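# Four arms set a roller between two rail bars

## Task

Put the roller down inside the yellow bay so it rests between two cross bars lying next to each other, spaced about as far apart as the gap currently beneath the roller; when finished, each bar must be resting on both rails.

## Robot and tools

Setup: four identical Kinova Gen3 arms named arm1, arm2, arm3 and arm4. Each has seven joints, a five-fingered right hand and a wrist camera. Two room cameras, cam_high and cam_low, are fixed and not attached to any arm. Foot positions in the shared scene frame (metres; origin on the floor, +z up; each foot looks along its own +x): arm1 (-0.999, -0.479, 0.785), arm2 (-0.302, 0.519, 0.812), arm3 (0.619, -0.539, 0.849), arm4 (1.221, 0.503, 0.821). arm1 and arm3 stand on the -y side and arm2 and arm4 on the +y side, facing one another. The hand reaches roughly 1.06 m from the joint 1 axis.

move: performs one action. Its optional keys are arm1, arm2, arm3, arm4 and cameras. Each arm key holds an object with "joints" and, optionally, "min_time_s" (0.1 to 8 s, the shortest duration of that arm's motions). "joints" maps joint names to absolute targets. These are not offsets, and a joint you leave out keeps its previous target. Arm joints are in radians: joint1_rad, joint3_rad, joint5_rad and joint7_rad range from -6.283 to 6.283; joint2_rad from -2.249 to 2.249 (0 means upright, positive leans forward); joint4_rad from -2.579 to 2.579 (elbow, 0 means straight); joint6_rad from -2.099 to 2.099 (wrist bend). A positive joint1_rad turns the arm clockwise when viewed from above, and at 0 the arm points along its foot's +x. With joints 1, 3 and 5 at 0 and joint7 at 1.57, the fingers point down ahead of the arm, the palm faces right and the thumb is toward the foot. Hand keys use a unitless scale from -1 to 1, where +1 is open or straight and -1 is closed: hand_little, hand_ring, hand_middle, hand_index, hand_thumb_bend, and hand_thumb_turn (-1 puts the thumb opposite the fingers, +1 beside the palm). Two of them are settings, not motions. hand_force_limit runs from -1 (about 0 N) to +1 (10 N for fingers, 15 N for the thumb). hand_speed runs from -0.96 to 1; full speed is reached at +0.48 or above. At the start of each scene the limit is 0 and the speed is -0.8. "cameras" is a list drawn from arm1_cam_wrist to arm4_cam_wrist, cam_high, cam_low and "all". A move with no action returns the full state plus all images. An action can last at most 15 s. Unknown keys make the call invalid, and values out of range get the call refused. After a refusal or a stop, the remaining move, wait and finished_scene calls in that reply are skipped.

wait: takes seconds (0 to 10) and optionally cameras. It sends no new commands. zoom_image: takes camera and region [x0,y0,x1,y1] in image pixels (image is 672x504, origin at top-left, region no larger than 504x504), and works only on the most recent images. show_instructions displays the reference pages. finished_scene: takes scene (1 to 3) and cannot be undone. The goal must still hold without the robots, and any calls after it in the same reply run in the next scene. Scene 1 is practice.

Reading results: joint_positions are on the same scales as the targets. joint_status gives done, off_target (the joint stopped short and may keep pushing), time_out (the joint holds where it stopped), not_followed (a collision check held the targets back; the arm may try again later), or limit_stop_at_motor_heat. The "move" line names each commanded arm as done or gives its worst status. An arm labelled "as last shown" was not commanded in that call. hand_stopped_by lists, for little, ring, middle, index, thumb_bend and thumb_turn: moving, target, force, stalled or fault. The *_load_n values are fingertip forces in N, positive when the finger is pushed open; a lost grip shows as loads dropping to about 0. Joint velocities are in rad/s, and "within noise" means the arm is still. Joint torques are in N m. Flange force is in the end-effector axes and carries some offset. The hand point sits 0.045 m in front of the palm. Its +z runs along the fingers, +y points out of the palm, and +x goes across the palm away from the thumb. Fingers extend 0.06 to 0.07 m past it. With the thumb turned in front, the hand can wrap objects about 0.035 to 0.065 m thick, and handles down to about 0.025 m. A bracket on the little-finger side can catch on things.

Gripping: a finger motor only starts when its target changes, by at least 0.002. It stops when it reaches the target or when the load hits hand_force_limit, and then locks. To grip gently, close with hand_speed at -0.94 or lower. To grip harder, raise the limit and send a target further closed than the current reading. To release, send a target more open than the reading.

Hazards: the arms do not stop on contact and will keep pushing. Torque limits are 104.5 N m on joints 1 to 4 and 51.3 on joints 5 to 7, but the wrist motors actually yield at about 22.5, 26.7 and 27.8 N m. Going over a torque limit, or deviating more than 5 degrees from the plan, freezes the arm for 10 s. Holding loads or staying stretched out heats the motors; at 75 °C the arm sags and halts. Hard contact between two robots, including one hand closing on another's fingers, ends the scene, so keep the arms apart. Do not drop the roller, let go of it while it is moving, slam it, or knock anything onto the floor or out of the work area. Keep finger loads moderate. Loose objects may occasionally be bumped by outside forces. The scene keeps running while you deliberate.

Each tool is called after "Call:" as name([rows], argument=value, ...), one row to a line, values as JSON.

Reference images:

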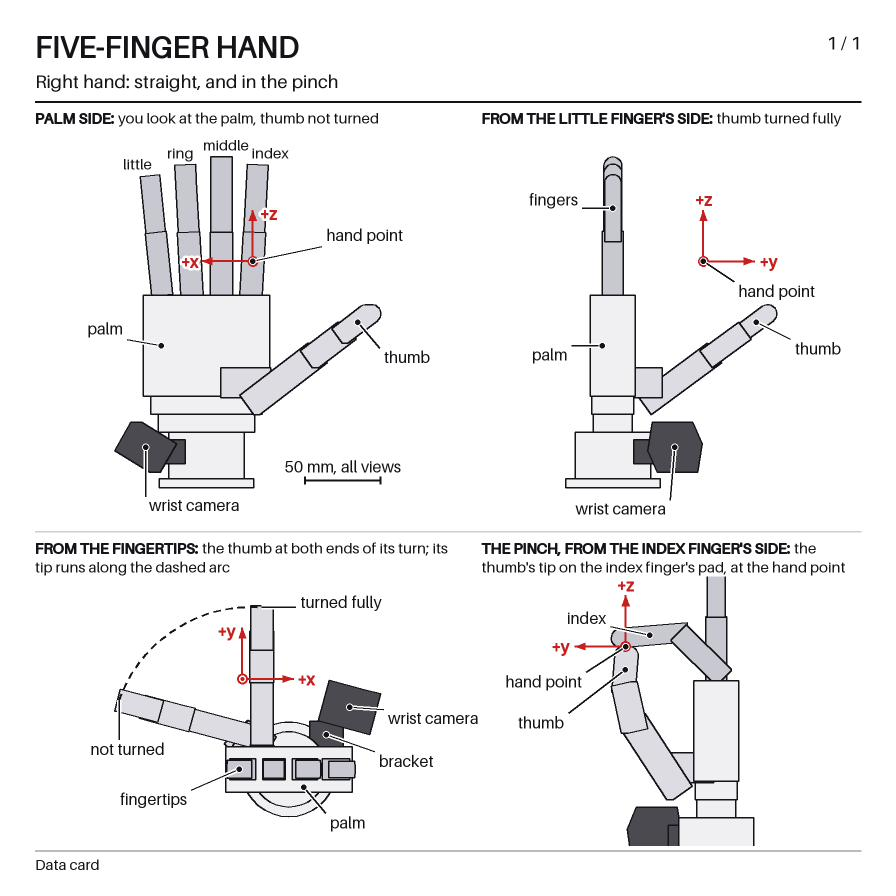

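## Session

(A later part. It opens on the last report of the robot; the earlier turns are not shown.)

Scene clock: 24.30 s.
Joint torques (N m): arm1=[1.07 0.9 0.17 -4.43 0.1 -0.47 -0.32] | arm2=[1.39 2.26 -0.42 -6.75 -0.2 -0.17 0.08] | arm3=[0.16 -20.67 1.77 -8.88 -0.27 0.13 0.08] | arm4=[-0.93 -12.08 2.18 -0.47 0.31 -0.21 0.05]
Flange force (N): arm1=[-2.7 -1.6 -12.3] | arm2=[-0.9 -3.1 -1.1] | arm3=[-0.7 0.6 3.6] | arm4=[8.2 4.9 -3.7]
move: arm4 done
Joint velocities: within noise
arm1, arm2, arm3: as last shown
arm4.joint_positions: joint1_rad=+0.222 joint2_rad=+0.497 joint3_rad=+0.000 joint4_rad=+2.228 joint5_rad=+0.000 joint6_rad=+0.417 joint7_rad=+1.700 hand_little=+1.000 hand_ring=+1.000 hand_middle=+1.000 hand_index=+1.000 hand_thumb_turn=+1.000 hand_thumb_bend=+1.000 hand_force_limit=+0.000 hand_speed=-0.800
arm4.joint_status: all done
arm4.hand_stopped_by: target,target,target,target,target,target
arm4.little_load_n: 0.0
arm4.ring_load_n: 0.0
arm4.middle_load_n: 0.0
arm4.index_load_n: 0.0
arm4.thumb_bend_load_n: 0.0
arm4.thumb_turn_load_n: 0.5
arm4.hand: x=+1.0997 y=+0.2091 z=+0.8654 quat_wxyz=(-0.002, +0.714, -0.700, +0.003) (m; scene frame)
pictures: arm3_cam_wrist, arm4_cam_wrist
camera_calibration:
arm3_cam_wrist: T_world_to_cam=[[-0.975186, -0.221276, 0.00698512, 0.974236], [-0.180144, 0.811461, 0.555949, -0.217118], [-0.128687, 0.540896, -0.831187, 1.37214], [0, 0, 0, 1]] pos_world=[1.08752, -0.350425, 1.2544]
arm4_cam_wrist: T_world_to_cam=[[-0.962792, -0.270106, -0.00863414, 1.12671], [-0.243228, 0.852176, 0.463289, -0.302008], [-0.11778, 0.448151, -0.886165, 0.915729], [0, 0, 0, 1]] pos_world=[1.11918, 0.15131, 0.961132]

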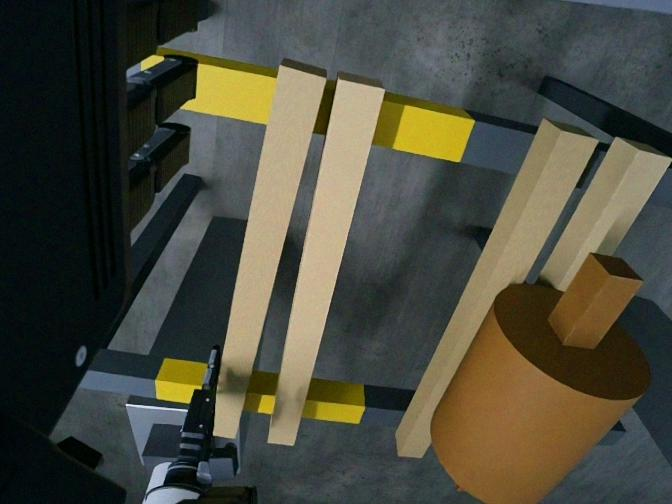

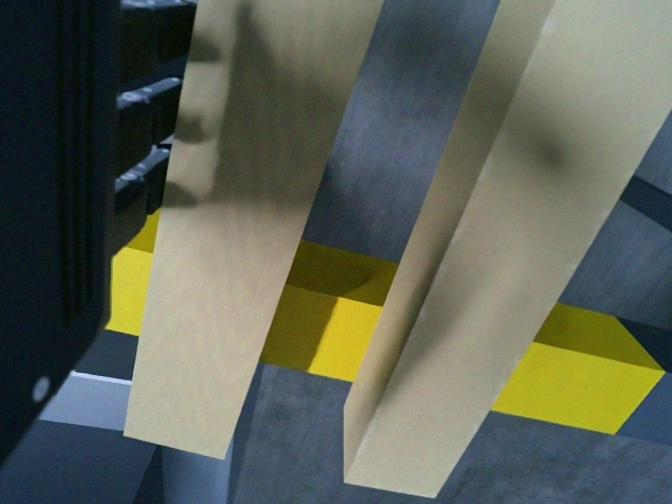

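Call:
move(arm4={"joints":{"joint1_rad":0.1302,"joint2_rad":0.4931,"joint4_rad":2.2410,"joint6_rad":0.4075,"joint7_rad":1.6082},"min_time_s":1.5})

Call:
move(arm4={"joints":{"joint2_rad":0.1150,"joint4_rad":1.9581,"joint6_rad":1.0685},"min_time_s":2})

Call:
move(arm4={"joints":{"joint1_rad":0.3237,"joint2_rad":0.6181,"joint4_rad":1.1981,"joint6_rad":1.3254,"joint7_rad":-1.3778},"min_time_s":3})

Call:
move(arm4={"joints":{"joint2_rad":0.7337,"joint4_rad":1.3932,"joint6_rad":1.0147},"min_time_s":2}, cameras=["arm3_cam_wrist","arm4_cam_wrist","cam_low"])

Call:
zoom_image(camera="arm3_cam_wrist", region=[200, 180, 420, 450])

Call:
zoom_image(camera="cam_low", region=[290, 140, 510, 320])

Scene clock: 28.57 s.
Joint torques (N m): arm1=[1.06 0.86 0.1 -4.4 0.17 -0.42 -0.33] | arm2=[1.35 2.25 -0.52 -6.71 -0.16 -0.18 0.08] | arm3=[0.17 -20.76 1.78 -8.85 -0.25 0.18 0] | arm4=[-1.41 -12.16 1.5 -0.51 0 -0.21 -0.01]
Flange force (N): arm1=[-2.8 -1.7 -12.3] | arm2=[-1.0 -3.3 -1.3] | arm3=[-0.7 0.2 3.7] | arm4=[8.5 5.9 -3.1]
move: arm4 done
Joint velocities: within noise
arm1, arm2, arm3: as last shown
arm4.joint_positions: joint1_rad=+0.130 joint2_rad=+0.493 joint3_rad=+0.000 joint4_rad=+2.241 joint5_rad=+0.000 joint6_rad=+0.408 joint7_rad=+1.608 hand_little=+1.000 hand_ring=+1.000 hand_middle=+1.000 hand_index=+1.000 hand_thumb_turn=+1.000 hand_thumb_bend=+1.000 hand_force_limit=+0.000 hand_speed=-0.800
arm4.joint_status: all done
arm4.hand_stopped_by: target,target,target,target,target,target
arm4.little_load_n: 0.0
arm4.ring_load_n: 0.0
arm4.middle_load_n: 0.0
arm4.index_load_n: 0.0
arm4.thumb_bend_load_n: 0.0
arm4.thumb_turn_load_n: 0.0
arm4.hand: x=+1.1297 y=+0.2091 z=+0.8653 quat_wxyz=(-0.002, +0.714, -0.700, +0.003) (m; scene frame)
pictures: none

Scene clock: 30.90 s.
Joint torques (N m): arm1=[0.93 0.92 0.14 -4.34 0.06 -0.48 -0.35] | arm2=[1.41 2.22 -0.57 -6.83 -0.22 -0.17 0.14] | arm3=[0.19 -20.78 1.7 -8.77 -0.26 0.17 0.04] | arm4=[-1.38 -9.16 1.37 -4.3 0 -0.22 0]
Flange force (N): arm1=[-2.7 -1.7 -12.7] | arm2=[-1.0 -3.4 -0.8] | arm3=[-0.9 -0.2 3.4] | arm4=[7.0 1.6 -7.0]
move: arm4 done
Joint velocities: within noise
arm1, arm2, arm3: as last shown
arm2.thumb_bend_load_n: -0.5
arm4.joint_positions: joint1_rad=+0.130 joint2_rad=+0.115 joint3_rad=+0.000 joint4_rad=+1.958 joint5_rad=+0.000 joint6_rad=+1.068 joint7_rad=+1.608 hand_little=+1.000 hand_ring=+1.000 hand_middle=+1.000 hand_index=+1.000 hand_thumb_turn=+1.000 hand_thumb_bend=+1.000 hand_force_limit=+0.000 hand_speed=-0.800
arm4.joint_status: all done
arm4.hand_stopped_by: target,target,target,target,target,target
arm4.little_load_n: 0.0
arm4.ring_load_n: 0.0
arm4.middle_load_n: 0.0
arm4.index_load_n: 0.0
arm4.thumb_bend_load_n: 0.0
arm4.thumb_turn_load_n: 0.0
arm4.hand: x=+1.1284 y=+0.2091 z=+1.0499 quat_wxyz=(-0.002, +0.714, -0.700, +0.003) (m; scene frame)
pictures: none

Scene clock: 34.43 s.
Joint torques (N m): arm1=[1.05 0.93 0.16 -4.41 0.13 -0.42 -0.23] | arm2=[1.38 2.26 -0.52 -6.77 -0.21 -0.18 0.08] | arm3=[0.1 -20.73 1.76 -8.85 -0.25 0.14 0.06] | arm4=[-1.46 -19.34 1.54 -5.11 -0.05 -0.33 -0.01]
Flange force (N): arm1=[-2.6 -1.3 -12.2] | arm2=[-1.0 -3.4 -1.1] | arm3=[-0.7 0.2 3.5] | arm4=[-12.9 -5.4 -6.5]
move: arm4 done
Joint velocities: within noise
arm1, arm2, arm3: as last shown
arm1.little_load_n: 0.5
arm2.thumb_bend_load_n: 0.0
arm4.joint_positions: joint1_rad=+0.324 joint2_rad=+0.618 joint3_rad=+0.000 joint4_rad=+1.198 joint5_rad=+0.000 joint6_rad=+1.325 joint7_rad=-1.378 hand_little=+1.000 hand_ring=+1.000 hand_middle=+1.000 hand_index=+1.000 hand_thumb_turn=+1.000 hand_thumb_bend=+1.000 hand_force_limit=+0.000 hand_speed=-0.800
arm4.joint_status: all done
arm4.hand_stopped_by: target,target,target,target,target,target
arm4.little_load_n: 0.0
arm4.ring_load_n: 0.0
arm4.middle_load_n: 0.0
arm4.index_load_n: 0.5
arm4.thumb_bend_load_n: 0.0
arm4.thumb_turn_load_n: 0.0
arm4.hand: x=+1.1401 y=-0.0605 z=+1.0501 quat_wxyz=(-0.003, -0.713, -0.701, -0.002) (m; scene frame)
pictures: none

Scene clock: 36.73 s.
Joint torques (N m): arm1=[1.1 0.83 0.12 -4.41 0.11 -0.37 -0.35] | arm2=[1.46 2.15 -0.54 -6.76 -0.22 -0.18 0.18] | arm3=[0.09 -20.71 1.79 -8.86 -0.22 0.16 0.07] | arm4=[-1.46 -20.03 1.55 -4.14 -0.05 -0.31 -0.01]
Flange force (N): arm1=[-3.0 -1.8 -12.1] | arm2=[-1.2 -3.2 -1.2] | arm3=[-0.6 0.4 3.6] | arm4=[-12.0 -5.5 -3.4]
move: arm4 done
Joint velocities: within noise
arm1.joint_positions: joint1_rad=+0.052 joint2_rad=-0.443 joint3_rad=-0.120 joint4_rad=+1.491 joint5_rad=-0.006 joint6_rad=+2.061 joint7_rad=-1.928 hand_little=+1.000 hand_ring=+1.000 hand_middle=+1.000 hand_index=+1.000 hand_thumb_turn=+1.000 hand_thumb_bend=+1.000 hand_force_limit=+0.000 hand_speed=-0.800
arm1.joint_status: not commanded
arm1.hand_stopped_by: target,target,target,target,target,target
arm1.little_load_n: 0.0
arm1.ring_load_n: 0.0
arm1.middle_load_n: 0.0
arm1.index_load_n: 0.0
arm1.thumb_bend_load_n: 0.0
arm1.thumb_turn_load_n: 0.0
arm1.hand: x=-1.0226 y=-0.3243 z=+1.2839 quat_wxyz=(-0.032, +0.526, -0.850, +0.006) (m; scene frame)
arm2.joint_positions: joint1_rad=-0.305 joint2_rad=-0.493 joint3_rad=-0.075 joint4_rad=+1.499 joint5_rad=-0.031 joint6_rad=+1.957 joint7_rad=-1.938 hand_little=+1.000 hand_ring=+1.000 hand_middle=+1.000 hand_index=+1.000 hand_thumb_turn=+1.000 hand_thumb_bend=+1.000 hand_force_limit=+0.000 hand_speed=-0.800
arm2.joint_status: not commanded
arm2.hand_stopped_by: target,target,target,target,target,target
arm2.little_load_n: 0.0
arm2.ring_load_n: 0.0
arm2.middle_load_n: 0.0
arm2.index_load_n: 0.0
arm2.thumb_bend_load_n: -0.5
arm2.thumb_turn_load_n: 0.0
arm2.hand: x=-0.2195 y=+0.3625 z=+1.3268 quat_wxyz=(-0.075, -0.740, -0.667, +0.047) (m; scene frame)
arm3.joint_positions: joint1_rad=+1.328 joint2_rad=+0.636 joint3_rad=+0.000 joint4_rad=+0.943 joint5_rad=+0.000 joint6_rad=+1.563 joint7_rad=-0.440 hand_little=+1.000 hand_ring=+1.000 hand_middle=+1.000 hand_index=+1.000 hand_thumb_turn=+1.000 hand_thumb_bend=+1.000 hand_force_limit=+0.000 hand_speed=-0.800
arm3.joint_status: not commanded
arm3.hand_stopped_by: target,target,target,target,target,target
arm3.little_load_n: 0.0
arm3.ring_load_n: 0.0
arm3.middle_load_n: 0.0
arm3.index_load_n: 0.0
arm3.thumb_bend_load_n: 0.0
arm3.thumb_turn_load_n: 0.0
arm3.hand: x=+1.0776 y=-0.2928 z=+1.1531 quat_wxyz=(-0.006, +0.707, -0.707, -0.001) (m; scene frame)
arm4.joint_positions: joint1_rad=+0.324 joint2_rad=+0.734 joint3_rad=+0.000 joint4_rad=+1.393 joint5_rad=+0.000 joint6_rad=+1.015 joint7_rad=-1.378 hand_little=+1.000 hand_ring=+1.000 hand_middle=+1.000 hand_index=+1.000 hand_thumb_turn=+1.000 hand_thumb_bend=+1.000 hand_force_limit=+0.000 hand_speed=-0.800
arm4.joint_status: all done
arm4.hand_stopped_by: target,target,target,target,target,target
arm4.little_load_n: 0.0
arm4.ring_load_n: 0.0
arm4.middle_load_n: 0.0
arm4.index_load_n: 0.0
arm4.thumb_bend_load_n: 0.0
arm4.thumb_turn_load_n: 0.0
arm4.hand: x=+1.1409 y=-0.0605 z=+0.9301 quat_wxyz=(-0.003, -0.713, -0.701, -0.002) (m; scene frame)
pictures: arm3_cam_wrist, arm4_cam_wrist, cam_low
camera_calibration:
arm3_cam_wrist: T_world_to_cam=[[-0.975186, -0.221276, 0.00698512, 0.974236], [-0.180144, 0.811461, 0.555949, -0.217118], [-0.128687, 0.540896, -0.831187, 1.37214], [0, 0, 0, 1]] pos_world=[1.08752, -0.350425, 1.2544]
arm4_cam_wrist: T_world_to_cam=[[0.972379, 0.233367, 0.00435537, -1.09535], [0.204311, -0.860035, 0.467544, -0.710398], [0.112855, -0.45374, -0.883959, 0.778936], [0, 0, 0, 1]] pos_world=[1.12233, -0.00191379, 1.02546]

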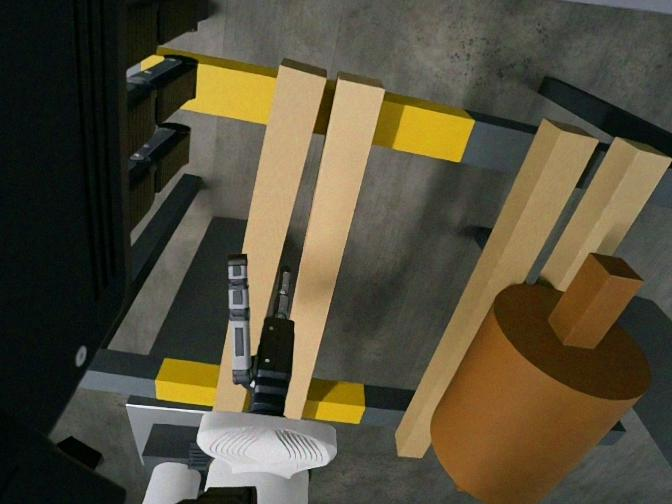

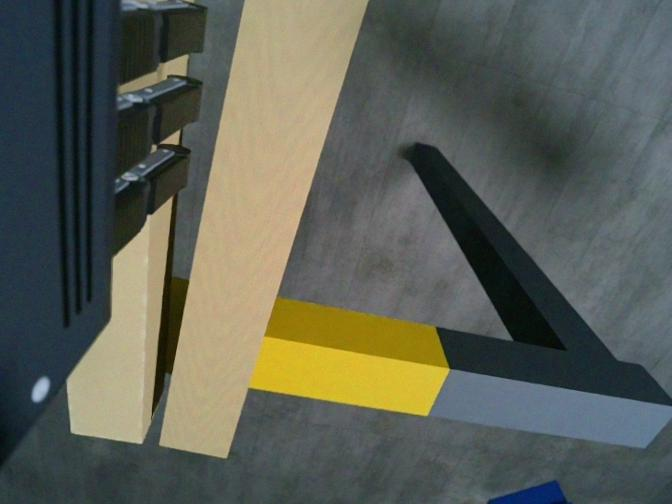

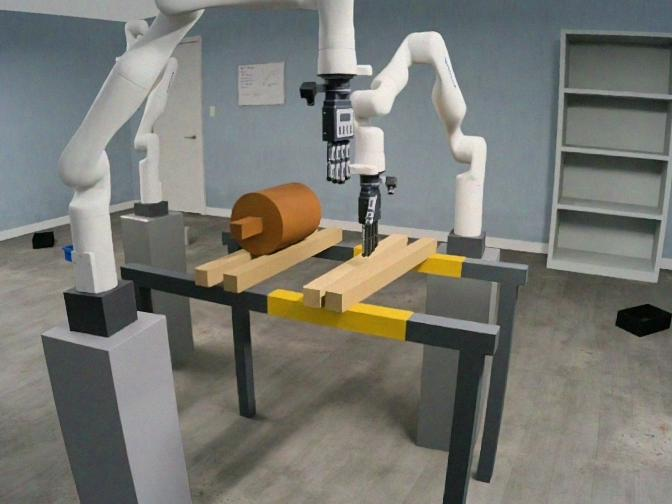

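Scaled by 1.867 from the camera's 672x504 image, which has a finer 960x720 frame.

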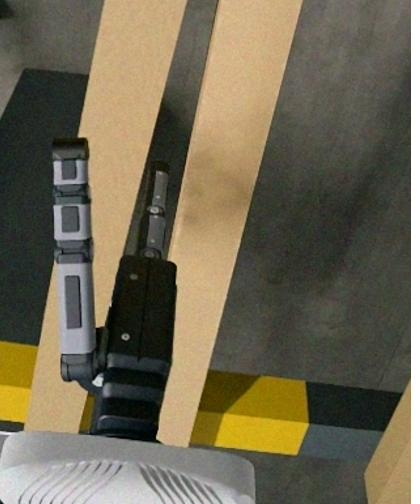

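Scaled by 2.291 from the camera's 672x504 image, which has a finer 960x720 frame.

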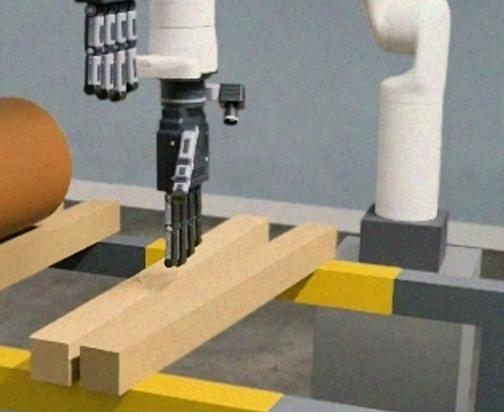

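Call:
zoom_image(camera="arm4_cam_wrist", region=[60, 0, 300, 460])

Scaled by 1.096 from the camera's 672x504 image, which has a finer 960x720 frame.

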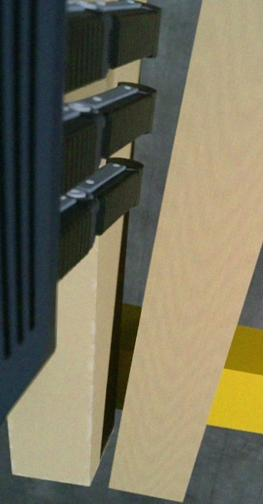

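Call:
move(arm4={"joints":{"joint1_rad":0.3391,"joint2_rad":0.6769,"joint4_rad":1.5093,"joint6_rad":0.9554,"joint7_rad":-1.3623},"min_time_s":1}, cameras=[])

Call:
wait(seconds=0.3, cameras=["arm3_cam_wrist","arm4_cam_wrist"])

Scene clock: 40.43 s.
Joint torques (N m): arm1=[1.08 0.87 0.12 -4.43 0.08 -0.44 -0.3] | arm2=[1.3 2.22 -0.42 -6.9 -0.22 -0.17 0.12] | arm3=[0.21 -20.73 1.76 -8.86 -0.24 0.12 0.05] | arm4=[-1.42 -18.91 1.54 -3.86 -0.05 -0.31 0]
Flange force (N): arm1=[-2.8 -1.7 -12.2] | arm2=[-0.8 -2.9 -0.6] | arm3=[-0.8 0.3 3.5] | arm4=[-11.1 -5.5 -3.3]
move: arm4 done
Joint velocities: within noise
arm1, arm2, arm3: as last shown
arm2.thumb_bend_load_n: 0.0
arm2.thumb_turn_load_n: -0.5
arm4.joint_positions: joint1_rad=+0.339 joint2_rad=+0.677 joint3_rad=+0.000 joint4_rad=+1.509 joint5_rad=+0.000 joint6_rad=+0.955 joint7_rad=-1.362 hand_little=+1.000 hand_ring=+1.000 hand_middle=+1.000 hand_index=+1.000 hand_thumb_turn=+1.000 hand_thumb_bend=+1.000 hand_force_limit=+0.000 hand_speed=-0.800
arm4.joint_status: all done
arm4.hand_stopped_by: target,target,target,target,target,target
arm4.little_load_n: 0.0
arm4.ring_load_n: 0.0
arm4.middle_load_n: 0.0
arm4.index_load_n: 0.0
arm4.thumb_bend_load_n: 0.0
arm4.thumb_turn_load_n: 0.0
arm4.hand: x=+1.1391 y=-0.0305 z=+0.9300 quat_wxyz=(-0.003, -0.713, -0.701, -0.002) (m; scene frame)
pictures: none
No camera images: "cameras" was empty.

Scene clock: 40.73 s.
Joint torques (N m): arm1=[1.03 0.93 0.08 -4.43 0.05 -0.42 -0.28] | arm2=[1.43 2.09 -0.57 -6.77 -0.17 -0.16 0.09] | arm3=[0.2 -20.76 1.79 -8.88 -0.25 0.18 0.06] | arm4=[-1.45 -18.91 1.52 -3.86 -0.07 -0.3 0]
Flange force (N): arm1=[-2.7 -1.8 -12.1] | arm2=[-1.4 -3.4 -1.2] | arm3=[-0.8 0.4 3.8] | arm4=[-11.1 -5.6 -3.3]
Joint velocities: within noise
arm1.joint_positions: joint1_rad=+0.052 joint2_rad=-0.443 joint3_rad=-0.120 joint4_rad=+1.491 joint5_rad=-0.006 joint6_rad=+2.061 joint7_rad=-1.928 hand_little=+1.000 hand_ring=+1.000 hand_middle=+1.000 hand_index=+1.000 hand_thumb_turn=+1.000 hand_thumb_bend=+1.000 hand_force_limit=+0.000 hand_speed=-0.800
arm1.joint_status: not commanded
arm1.hand_stopped_by: target,target,target,target,target,target
arm1.little_load_n: 0.0
arm1.ring_load_n: 0.0
arm1.middle_load_n: 0.0
arm1.index_load_n: 0.0
arm1.thumb_bend_load_n: 0.0
arm1.thumb_turn_load_n: 0.0
arm1.hand: x=-1.0226 y=-0.3243 z=+1.2839 quat_wxyz=(-0.032, +0.526, -0.850, +0.006) (m; scene frame)
arm2.joint_positions: joint1_rad=-0.305 joint2_rad=-0.493 joint3_rad=-0.075 joint4_rad=+1.499 joint5_rad=-0.031 joint6_rad=+1.957 joint7_rad=-1.938 hand_little=+1.000 hand_ring=+1.000 hand_middle=+1.000 hand_index=+1.000 hand_thumb_turn=+1.000 hand_thumb_bend=+1.000 hand_force_limit=+0.000 hand_speed=-0.800
arm2.joint_status: not commanded
arm2.hand_stopped_by: target,target,target,target,target,target
arm2.little_load_n: 0.0
arm2.ring_load_n: 0.0
arm2.middle_load_n: 0.0
arm2.index_load_n: 0.0
arm2.thumb_bend_load_n: -0.5
arm2.thumb_turn_load_n: 0.0
arm2.hand: x=-0.2195 y=+0.3625 z=+1.3268 quat_wxyz=(-0.075, -0.740, -0.667, +0.047) (m; scene frame)
arm3.joint_positions: joint1_rad=+1.328 joint2_rad=+0.636 joint3_rad=+0.000 joint4_rad=+0.943 joint5_rad=+0.000 joint6_rad=+1.563 joint7_rad=-0.440 hand_little=+1.000 hand_ring=+1.000 hand_middle=+1.000 hand_index=+1.000 hand_thumb_turn=+1.000 hand_thumb_bend=+1.000 hand_force_limit=+0.000 hand_speed=-0.800
arm3.joint_status: not commanded
arm3.hand_stopped_by: target,target,target,target,target,target
arm3.little_load_n: 0.0
arm3.ring_load_n: 0.0
arm3.middle_load_n: 0.0
arm3.index_load_n: 0.0
arm3.thumb_bend_load_n: 0.0
arm3.thumb_turn_load_n: 0.0
arm3.hand: x=+1.0776 y=-0.2928 z=+1.1531 quat_wxyz=(-0.006, +0.707, -0.707, -0.001) (m; scene frame)
arm4.joint_positions: joint1_rad=+0.339 joint2_rad=+0.677 joint3_rad=+0.000 joint4_rad=+1.509 joint5_rad=+0.000 joint6_rad=+0.955 joint7_rad=-1.362 hand_little=+1.000 hand_ring=+1.000 hand_middle=+1.000 hand_index=+1.000 hand_thumb_turn=+1.000 hand_thumb_bend=+1.000 hand_force_limit=+0.000 hand_speed=-0.800
arm4.joint_status: all done
arm4.hand_stopped_by: target,target,target,target,target,target
arm4.little_load_n: -0.5
arm4.ring_load_n: 0.0
arm4.middle_load_n: 0.0
arm4.index_load_n: 0.0
arm4.thumb_bend_load_n: 0.0
arm4.thumb_turn_load_n: 0.0
arm4.hand: x=+1.1391 y=-0.0305 z=+0.9301 quat_wxyz=(-0.003, -0.713, -0.701, -0.002) (m; scene frame)
wait: 0.30 s; at rest by 0.27 s
pictures: arm3_cam_wrist, arm4_cam_wrist
camera_calibration:
arm3_cam_wrist: T_world_to_cam=[[-0.975186, -0.221276, 0.00698512, 0.974236], [-0.180144, 0.811461, 0.555949, -0.217118], [-0.128687, 0.540896, -0.831187, 1.37214], [0, 0, 0, 1]] pos_world=[1.08752, -0.350425, 1.2544]
arm4_cam_wrist: T_world_to_cam=[[0.972348, 0.233495, 0.00439491, -1.10061], [0.204404, -0.860003, 0.467563, -0.684307], [0.112953, -0.453735, -0.883949, 0.792542], [0, 0, 0, 1]] pos_world=[1.12053, 0.0280855, 1.02536]

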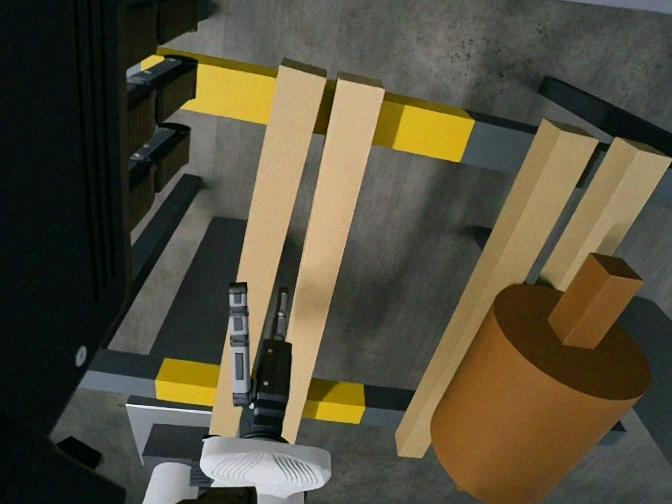

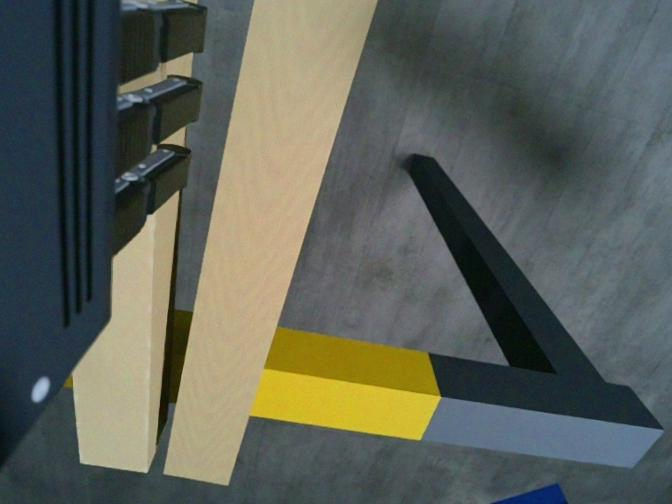

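Call:
zoom_image(camera="arm3_cam_wrist", region=[200, 200, 360, 440])

Call:
zoom_image(camera="arm4_cam_wrist", region=[60, 0, 360, 300])

Scaled by 2.100 from the camera's 672x504 image, which has a finer 960x720 frame.

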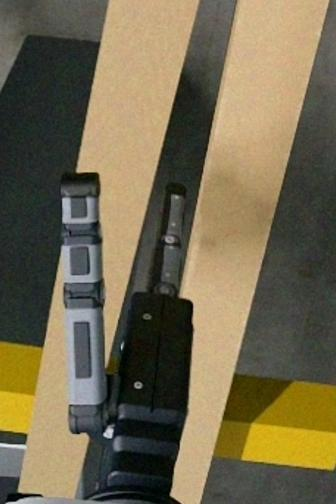

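Scaled by 1.680 from the camera's 672x504 image, which has a finer 960x720 frame.

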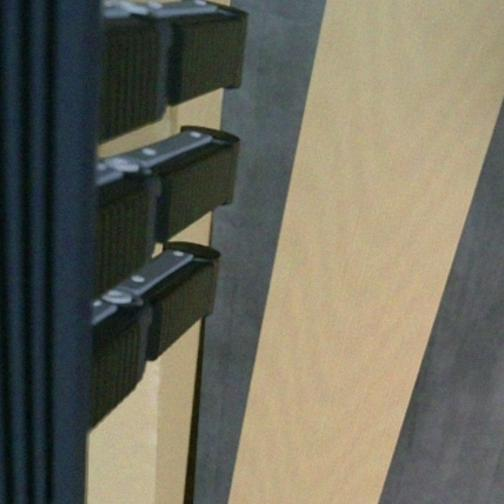

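Call:
zoom_image(camera="arm3_cam_wrist", region=[240, 250, 340, 350])

Scaled by 5.040 from the camera's 672x504 image, which has a finer 960x720 frame.

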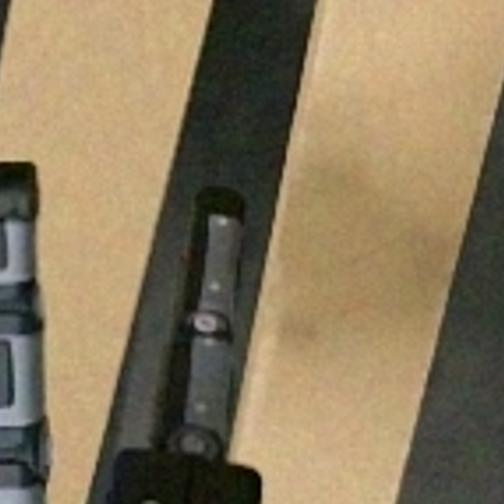

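Call:
move(arm4={"joints":{"joint1_rad":0.3428,"joint2_rad":0.7202,"joint4_rad":1.5392,"joint6_rad":0.8822,"joint7_rad":-1.3586},"min_time_s":0.8}, cameras=[])

Call:
move(arm4={"joints":{"joint1_rad":0.3428,"joint2_rad":0.7748,"joint4_rad":1.5651,"joint6_rad":0.8017,"joint7_rad":-1.3586},"min_time_s":0.9}, cameras=["arm3_cam_wrist"])

Scene clock: 43.07 s.
Joint torques (N m): arm1=[1.06 0.88 0.1 -4.35 0.05 -0.44 -0.39] | arm2=[1.39 2.17 -0.48 -6.87 -0.19 -0.13 0.06] | arm3=[0.18 -20.65 1.73 -8.89 -0.22 0.18 0.07] | arm4=[-1.46 -19.19 1.56 -3.54 -0.05 -0.28 -0.02]
Flange force (N): arm1=[-2.9 -2.1 -12.5] | arm2=[-1.1 -3.3 -0.6] | arm3=[-0.6 0.7 3.8] | arm4=[-10.8 -5.7 -2.5]
move: arm4 done
Joint velocities: within noise
arm1, arm2, arm3: as last shown
arm2.thumb_bend_load_n: 0.0
arm4.joint_positions: joint1_rad=+0.343 joint2_rad=+0.720 joint3_rad=+0.000 joint4_rad=+1.539 joint5_rad=+0.000 joint6_rad=+0.882 joint7_rad=-1.359 hand_little=+1.000 hand_ring=+1.000 hand_middle=+1.000 hand_index=+1.000 hand_thumb_turn=+1.000 hand_thumb_bend=+1.000 hand_force_limit=+0.000 hand_speed=-0.800
arm4.joint_status: all done
arm4.hand_stopped_by: target,target,target,target,target,target
arm4.little_load_n: 0.0
arm4.ring_load_n: 0.0
arm4.middle_load_n: 0.0
arm4.index_load_n: 0.0
arm4.thumb_bend_load_n: 0.0
arm4.thumb_turn_load_n: 0.0
arm4.hand: x=+1.1375 y=-0.0300 z=+0.9000 quat_wxyz=(-0.003, -0.713, -0.701, -0.002) (m; scene frame)
pictures: none
No camera images: "cameras" was empty.

Scene clock: 44.27 s.
Joint torques (N m): arm1=[0.98 0.95 0.14 -4.36 0.07 -0.42 -0.3] | arm2=[1.35 2.19 -0.47 -6.83 -0.21 -0.13 0.1] | arm3=[0.13 -20.75 1.81 -8.81 -0.21 0.16 0.09] | arm4=[-1.44 -19.53 1.57 -3.13 -0.05 -0.31 -0.02]
Flange force (N): arm1=[-2.7 -1.6 -12.3] | arm2=[-1.0 -3.1 -0.7] | arm3=[-0.8 0.0 3.5] | arm4=[-10.8 -5.8 -1.8]
move: arm4 done
Joint velocities: within noise
arm1, arm2, arm3: as last shown
arm4.joint_positions: joint1_rad=+0.343 joint2_rad=+0.775 joint3_rad=+0.000 joint4_rad=+1.565 joint5_rad=+0.000 joint6_rad=+0.802 joint7_rad=-1.359 hand_little=+1.000 hand_ring=+1.000 hand_middle=+1.000 hand_index=+1.000 hand_thumb_turn=+1.000 hand_thumb_bend=+1.000 hand_force_limit=+0.000 hand_speed=-0.800
arm4.joint_status: all done
arm4.hand_stopped_by: target,target,target,target,target,target
arm4.little_load_n: 0.0
arm4.ring_load_n: 0.0
arm4.middle_load_n: 0.0
arm4.index_load_n: 0.0
arm4.thumb_bend_load_n: 0.0
arm4.thumb_turn_load_n: 0.0
arm4.hand: x=+1.1377 y=-0.0300 z=+0.8655 quat_wxyz=(-0.003, -0.713, -0.701, -0.002) (m; scene frame)
pictures: arm3_cam_wrist
camera_calibration:
arm3_cam_wrist: T_world_to_cam=[[-0.975186, -0.221276, 0.00698512, 0.974236], [-0.180144, 0.811461, 0.555949, -0.217118], [-0.128687, 0.540896, -0.831187, 1.37214], [0, 0, 0, 1]] pos_world=[1.08752, -0.350425, 1.2544]

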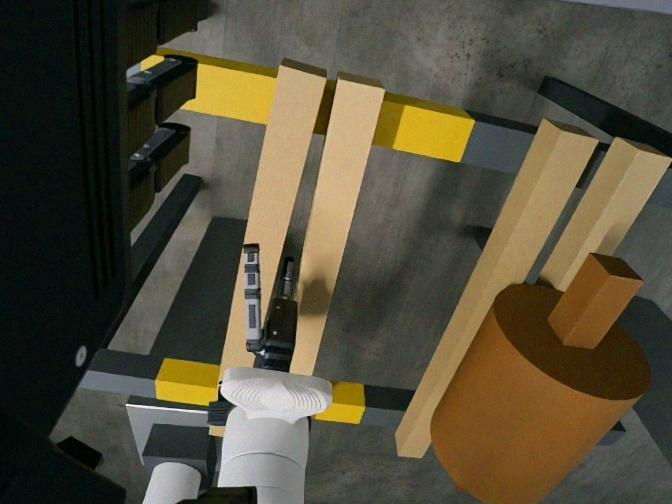

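Call:
move(arm4={"joints":{"joint1_rad":0.3285,"joint2_rad":0.8283,"joint4_rad":1.4424,"joint6_rad":0.8709,"joint7_rad":-1.3556},"min_time_s":1.5}, cameras=["arm3_cam_wrist"])

Scene clock: 47.43 s.
Joint torques (N m): arm1=[1.12 0.87 0.12 -4.35 0.06 -0.43 -0.35] | arm2=[1.42 2.1 -0.51 -6.79 -0.23 -0.15 0.08] | arm3=[0.14 -20.72 1.74 -8.8 -0.23 0.14 0.07] | arm4=[-1.48 -20.69 1.54 -3.46 -0.06 -0.32 -0.02]
Flange force (N): arm1=[-2.9 -1.9 -12.5] | arm2=[-1.3 -3.3 -1.0] | arm3=[-0.8 0.0 3.4] | arm4=[-11.9 -6.0 -1.8]
move: arm4 done
Joint velocities: within noise
arm1, arm2, arm3: as last shown
arm1.index_load_n: -0.5
arm2.index_load_n: 0.5
arm4.joint_positions: joint1_rad=+0.328 joint2_rad=+0.828 joint3_rad=+0.000 joint4_rad=+1.442 joint5_rad=+0.000 joint6_rad=+0.871 joint7_rad=-1.356 hand_little=+1.000 hand_ring=+1.000 hand_middle=+1.000 hand_index=+1.000 hand_thumb_turn=+1.000 hand_thumb_bend=+1.000 hand_force_limit=+0.000 hand_speed=-0.800
arm4.joint_status: all done
arm4.hand_stopped_by: target,target,target,target,target,target
arm4.little_load_n: 0.0
arm4.ring_load_n: 0.0
arm4.middle_load_n: 0.0
arm4.index_load_n: 0.0
arm4.thumb_bend_load_n: 0.0
arm4.thumb_turn_load_n: 0.0
arm4.hand: x=+1.1390 y=-0.0605 z=+0.8655 quat_wxyz=(-0.003, -0.707, -0.707, -0.002) (m; scene frame)
pictures: arm3_cam_wrist
camera_calibration:
arm3_cam_wrist: T_world_to_cam=[[-0.975186, -0.221276, 0.00698512, 0.974236], [-0.180144, 0.811461, 0.555949, -0.217118], [-0.128687, 0.540896, -0.831187, 1.37214], [0, 0, 0, 1]] pos_world=[1.08752, -0.350425, 1.2544]

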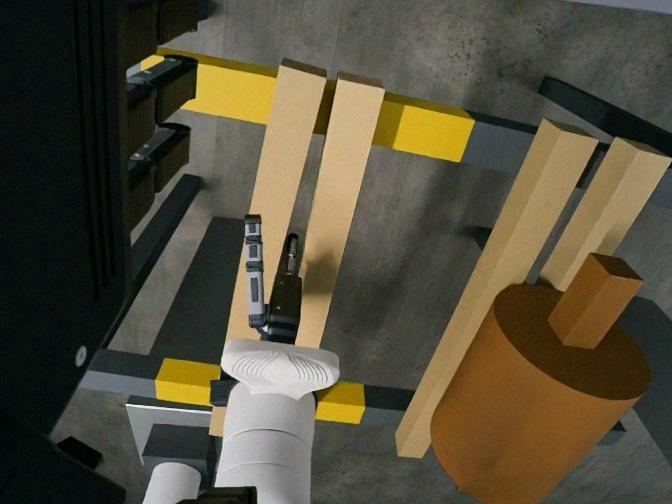

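Call:
move(arm4={"joints":{"joint1_rad":0.3103,"joint2_rad":0.9043,"joint4_rad":1.2689,"joint6_rad":0.9684,"joint7_rad":-1.3562},"min_time_s":2.5}, cameras=["arm3_cam_wrist"])

Scene clock: 50.47 s.
Joint torques (N m): arm1=[1.04 0.86 0.09 -4.41 0.1 -0.48 -0.31] | arm2=[1.24 2.11 -0.55 -6.77 -0.16 -0.19 0.16] | arm3=[0.15 -20.73 1.82 -8.82 -0.27 0.16 0.08] | arm4=[-1.94 -22.26 1.12 -4.11 -0.24 -0.4 0.02]
Flange force (N): arm1=[-2.8 -1.8 -12.4] | arm2=[-1.2 -3.0 -1.2] | arm3=[-0.8 0.1 3.5] | arm4=[-12.9 -6.7 -1.7]
move: arm4 done
Joint velocities: within noise
arm1, arm2, arm3: as last shown
arm1.index_load_n: 0.0
arm2.index_load_n: 0.0
arm2.thumb_turn_load_n: 0.5
arm3.ring_load_n: 0.5
arm4.joint_positions: joint1_rad=+0.310 joint2_rad=+0.904 joint3_rad=+0.000 joint4_rad=+1.269 joint5_rad=+0.000 joint6_rad=+0.968 joint7_rad=-1.356 hand_little=+1.000 hand_ring=+1.000 hand_middle=+1.000 hand_index=+1.000 hand_thumb_turn=+1.000 hand_thumb_bend=+1.000 hand_force_limit=+0.000 hand_speed=-0.800
arm4.joint_status: all done
arm4.hand_stopped_by: target,target,target,target,target,target
arm4.little_load_n: 0.0
arm4.ring_load_n: 0.0
arm4.middle_load_n: 0.0
arm4.index_load_n: 0.5
arm4.thumb_bend_load_n: 0.0
arm4.thumb_turn_load_n: 0.0
arm4.hand: x=+1.1415 y=-0.1005 z=+0.8656 quat_wxyz=(-0.003, -0.701, -0.713, -0.002) (m; scene frame)
pictures: arm3_cam_wrist
camera_calibration:
arm3_cam_wrist: T_world_to_cam=[[-0.975186, -0.221276, 0.00698512, 0.974236], [-0.180144, 0.811461, 0.555949, -0.217118], [-0.128687, 0.540896, -0.831187, 1.37214], [0, 0, 0, 1]] pos_world=[1.08752, -0.350425, 1.2544]

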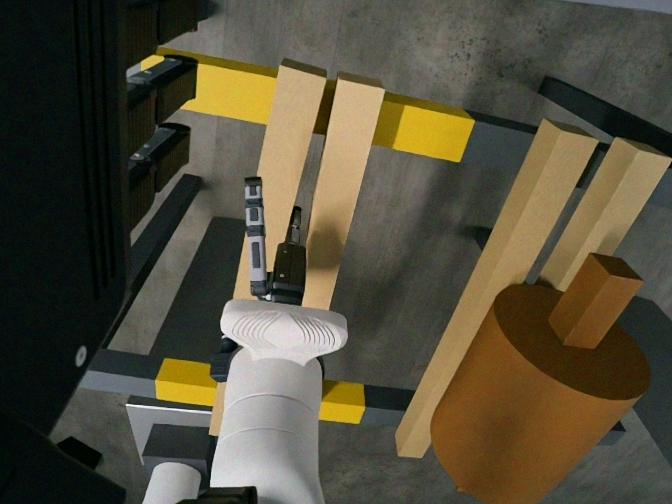

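Call:
move(arm4={"joints":{"joint1_rad":0.2870,"joint2_rad":0.9411,"joint4_rad":1.1855,"joint6_rad":1.0150,"joint7_rad":-1.3760},"min_time_s":2.5}, cameras=["arm3_cam_wrist"])

Scene clock: 53.53 s.
Joint torques (N m): arm1=[1.1 0.86 0.16 -4.35 0.11 -0.42 -0.32] | arm2=[1.42 2.21 -0.52 -6.88 -0.15 -0.16 0.11] | arm3=[0.16 -20.68 1.72 -8.91 -0.21 0.16 0.05] | arm4=[-2.45 -22.93 0.68 -4.43 -0.48 -0.51 0.02]
Flange force (N): arm1=[-2.8 -1.6 -12.5] | arm2=[-0.9 -3.3 -0.6] | arm3=[-0.5 0.7 3.8] | arm4=[-13.6 -7.3 -1.8]
move: arm4 done
Joint velocities: within noise
arm1, arm2, arm3: as last shown
arm1.thumb_bend_load_n: -0.5
arm2.thumb_turn_load_n: 0.0
arm3.ring_load_n: 0.0
arm4.joint_positions: joint1_rad=+0.287 joint2_rad=+0.941 joint3_rad=+0.000 joint4_rad=+1.185 joint5_rad=+0.000 joint6_rad=+1.015 joint7_rad=-1.376 hand_little=+1.000 hand_ring=+1.000 hand_middle=+1.000 hand_index=+1.000 hand_thumb_turn=+1.000 hand_thumb_bend=+1.000 hand_force_limit=+0.000 hand_speed=-0.800
arm4.joint_status: all done
arm4.hand_stopped_by: target,target,target,target,target,target
arm4.little_load_n: 0.0
arm4.ring_load_n: 0.0
arm4.middle_load_n: 0.0
arm4.index_load_n: 0.0
arm4.thumb_bend_load_n: 0.0
arm4.thumb_turn_load_n: 0.0
arm4.hand: x=+1.1520 y=-0.1205 z=+0.8656 quat_wxyz=(-0.003, -0.700, -0.714, -0.002) (m; scene frame)
pictures: arm3_cam_wrist
camera_calibration:
arm3_cam_wrist: T_world_to_cam=[[-0.975186, -0.221276, 0.00698512, 0.974236], [-0.180144, 0.811461, 0.555949, -0.217118], [-0.128687, 0.540896, -0.831187, 1.37214], [0, 0, 0, 1]] pos_world=[1.08752, -0.350425, 1.2544]

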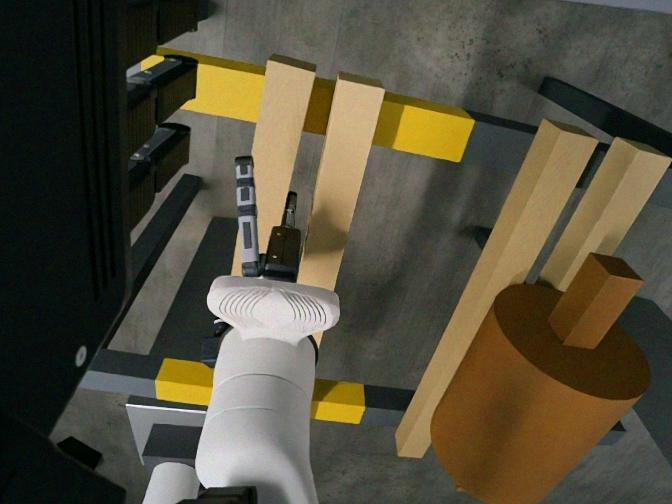

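Call:
move(arm3={"joints":{"joint1_rad":1.478,"joint7_rad":-0.2898},"min_time_s":1}, cameras=[])

Call:
move(arm4={"joints":{"joint1_rad":0.2586,"joint2_rad":1.0030,"joint4_rad":1.0451,"joint6_rad":1.0935,"joint7_rad":-1.4044},"min_time_s":2.5}, cameras=["arm3_cam_wrist"])

Scene clock: 55.40 s.
Joint torques (N m): arm1=[1.03 0.87 0.09 -4.41 0.06 -0.47 -0.34] | arm2=[1.24 2.16 -0.47 -6.8 -0.22 -0.19 0.1] | arm3=[0.19 -20.76 1.77 -8.88 -0.25 0.15 0.05] | arm4=[-2.44 -22.93 0.7 -4.44 -0.46 -0.51 0.04]
Flange force (N): arm1=[-2.8 -1.9 -12.4] | arm2=[-1.1 -3.0 -1.1] | arm3=[-0.8 0.3 3.7] | arm4=[-13.6 -7.3 -1.8]
move: arm3 done
Joint velocities: within noise
arm1, arm2, arm4: as last shown
arm1.middle_load_n: 0.5
arm1.thumb_bend_load_n: 0.0
arm3.joint_positions: joint1_rad=+1.478 joint2_rad=+0.636 joint3_rad=+0.000 joint4_rad=+0.943 joint5_rad=+0.000 joint6_rad=+1.563 joint7_rad=-0.290 hand_little=+1.000 hand_ring=+1.000 hand_middle=+1.000 hand_index=+1.000 hand_thumb_turn=+1.000 hand_thumb_bend=+1.000 hand_force_limit=+0.000 hand_speed=-0.800
arm3.joint_status: all done
arm3.hand_stopped_by: target,target,target,target,target,target
arm3.little_load_n: 0.0
arm3.ring_load_n: 0.0
arm3.middle_load_n: 0.0
arm3.index_load_n: 0.0
arm3.thumb_bend_load_n: -0.5
arm3.thumb_turn_load_n: 0.0
arm3.hand: x=+1.1043 y=-0.3731 z=+1.1524 quat_wxyz=(-0.006, +0.707, -0.707, -0.001) (m; scene frame)
arm4.thumb_bend_load_n: -0.5
pictures: none
No camera images: "cameras" was empty.

Scene clock: 58.20 s.
Joint torques (N m): arm1=[1.04 1.01 0.15 -4.47 0.15 -0.44 -0.38] | arm2=[1.33 2.24 -0.48 -6.81 -0.22 -0.17 0.05] | arm3=[0.09 -20.75 1.76 -8.85 -0.22 0.15 0.09] | arm4=[-2.49 -23.98 0.74 -4.7 -0.47 -0.53 0.02]
Flange force (N): arm1=[-2.5 -1.8 -11.9] | arm2=[-1.0 -3.3 -0.9] | arm3=[-0.8 0.1 3.6] | arm4=[-16.0 -7.2 -2.0]
move: arm4 done
Joint velocities: within noise
arm1, arm2, arm3: as last shown
arm1.middle_load_n: 0.0
arm1.index_load_n: 0.5
arm3.thumb_bend_load_n: 0.0
arm4.joint_positions: joint1_rad=+0.259 joint2_rad=+1.003 joint3_rad=+0.000 joint4_rad=+1.045 joint5_rad=+0.000 joint6_rad=+1.093 joint7_rad=-1.404 hand_little=+1.000 hand_ring=+1.000 hand_middle=+1.000 hand_index=+1.000 hand_thumb_turn=+1.000 hand_thumb_bend=+1.000 hand_force_limit=+0.000 hand_speed=-0.800
arm4.joint_status: all done
arm4.hand_stopped_by: target,target,target,target,target,target
arm4.little_load_n: 0.5
arm4.ring_load_n: 0.0
arm4.middle_load_n: 0.0
arm4.index_load_n: 0.0
arm4.thumb_bend_load_n: 0.0
arm4.thumb_turn_load_n: 0.0
arm4.hand: x=+1.1650 y=-0.1505 z=+0.8657 quat_wxyz=(-0.003, -0.700, -0.714, -0.002) (m; scene frame)
pictures: arm3_cam_wrist
camera_calibration:
arm3_cam_wrist: T_world_to_cam=[[-0.975186, -0.221276, 0.00698512, 0.982607], [-0.180144, 0.811461, 0.555949, -0.146741], [-0.128687, 0.540896, -0.831187, 1.41844], [0, 0, 0, 1]] pos_world=[1.11432, -0.430725, 1.2537]

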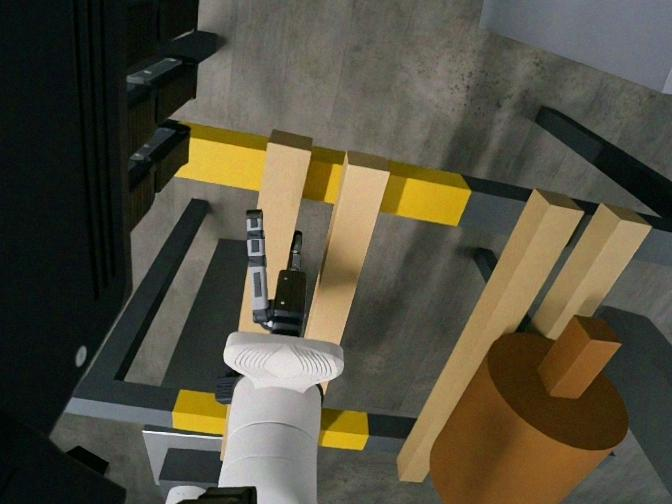

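Call:
zoom_image(camera="arm3_cam_wrist", region=[220, 110, 420, 260])

Call:
zoom_image(camera="arm3_cam_wrist", region=[180, 350, 380, 500])

Scaled by 2.520 from the camera's 672x504 image, which has a finer 960x720 frame.

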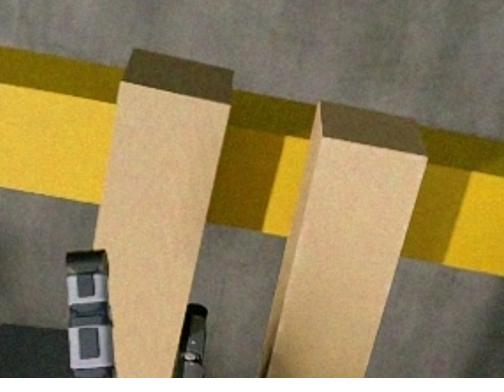

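Scaled by 2.520 from the camera's 672x504 image, which has a finer 960x720 frame.

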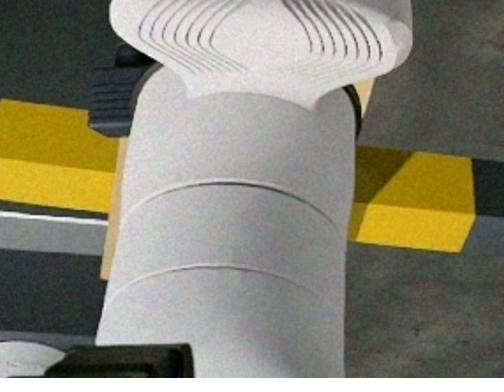

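Call:
move(arm4={"joints":{"joint1_rad":0.2312,"joint2_rad":1.0902,"joint4_rad":0.8474,"joint6_rad":1.2040,"joint7_rad":-1.4266},"min_time_s":2.5}, cameras=["arm3_cam_wrist"])

Call:
zoom_image(camera="arm3_cam_wrist", region=[220, 110, 420, 260])

Scene clock: 61.73 s.
Joint torques (N m): arm1=[0.97 0.89 0.18 -4.36 0.09 -0.44 -0.35] | arm2=[1.42 2.25 -0.49 -6.74 -0.17 -0.14 0.08] | arm3=[0.13 -20.69 1.77 -8.84 -0.26 0.17 0.07] | arm4=[-2.43 -25.24 0.9 -5.06 -0.45 -0.52 0.02]
Flange force (N): arm1=[-2.8 -1.6 -12.5] | arm2=[-1.0 -3.3 -1.1] | arm3=[-0.7 0.3 3.6] | arm4=[-20.0 -7.2 -2.2]
move: arm4 done
Joint velocities: within noise
arm1.joint_positions: joint1_rad=+0.052 joint2_rad=-0.443 joint3_rad=-0.120 joint4_rad=+1.491 joint5_rad=-0.006 joint6_rad=+2.061 joint7_rad=-1.928 hand_little=+1.000 hand_ring=+1.000 hand_middle=+1.000 hand_index=+1.000 hand_thumb_turn=+1.000 hand_thumb_bend=+1.000 hand_force_limit=+0.000 hand_speed=-0.800
arm1.joint_status: not commanded
arm1.hand_stopped_by: target,target,target,target,target,target
arm1.little_load_n: 0.0
arm1.ring_load_n: 0.0
arm1.middle_load_n: 0.0
arm1.index_load_n: 0.0
arm1.thumb_bend_load_n: 0.0
arm1.thumb_turn_load_n: 0.0
arm1.hand: x=-1.0226 y=-0.3243 z=+1.2839 quat_wxyz=(-0.032, +0.526, -0.850, +0.006) (m; scene frame)
arm2.joint_positions: joint1_rad=-0.305 joint2_rad=-0.493 joint3_rad=-0.075 joint4_rad=+1.499 joint5_rad=-0.031 joint6_rad=+1.957 joint7_rad=-1.938 hand_little=+1.000 hand_ring=+1.000 hand_middle=+1.000 hand_index=+1.000 hand_thumb_turn=+1.000 hand_thumb_bend=+1.000 hand_force_limit=+0.000 hand_speed=-0.800
arm2.joint_status: not commanded
arm2.hand_stopped_by: target,target,target,target,target,target
arm2.little_load_n: 0.0
arm2.ring_load_n: 0.0
arm2.middle_load_n: 0.0
arm2.index_load_n: 0.0
arm2.thumb_bend_load_n: 0.0
arm2.thumb_turn_load_n: 0.0
arm2.hand: x=-0.2195 y=+0.3625 z=+1.3268 quat_wxyz=(-0.075, -0.740, -0.667, +0.047) (m; scene frame)
arm3: as last shown
arm4.joint_positions: joint1_rad=+0.231 joint2_rad=+1.090 joint3_rad=+0.000 joint4_rad=+0.847 joint5_rad=+0.000 joint6_rad=+1.204 joint7_rad=-1.427 hand_little=+1.000 hand_ring=+1.000 hand_middle=+1.000 hand_index=+1.000 hand_thumb_turn=+1.000 hand_thumb_bend=+1.000 hand_force_limit=+0.000 hand_speed=-0.800
arm4.joint_status: all done
arm4.hand_stopped_by: target,target,target,target,target,target
arm4.little_load_n: 0.0
arm4.ring_load_n: 0.0
arm4.middle_load_n: 0.0
arm4.index_load_n: 0.0
arm4.thumb_bend_load_n: 0.0
arm4.thumb_turn_load_n: 0.0
arm4.hand: x=+1.1784 y=-0.1855 z=+0.8657 quat_wxyz=(-0.003, -0.698, -0.716, -0.002) (m; scene frame)
pictures: arm3_cam_wrist
camera_calibration:
arm3_cam_wrist: T_world_to_cam=[[-0.975186, -0.221276, 0.00698512, 0.982607], [-0.180144, 0.811461, 0.555949, -0.146741], [-0.128687, 0.540896, -0.831187, 1.41844], [0, 0, 0, 1]] pos_world=[1.11432, -0.430725, 1.2537]

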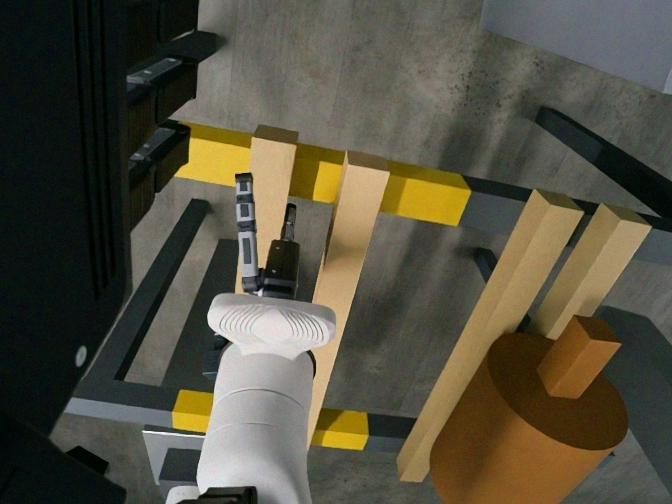

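Scaled by 2.520 from the camera's 672x504 image, which has a finer 960x720 frame.

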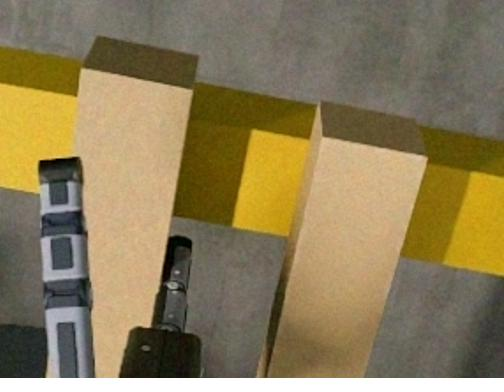

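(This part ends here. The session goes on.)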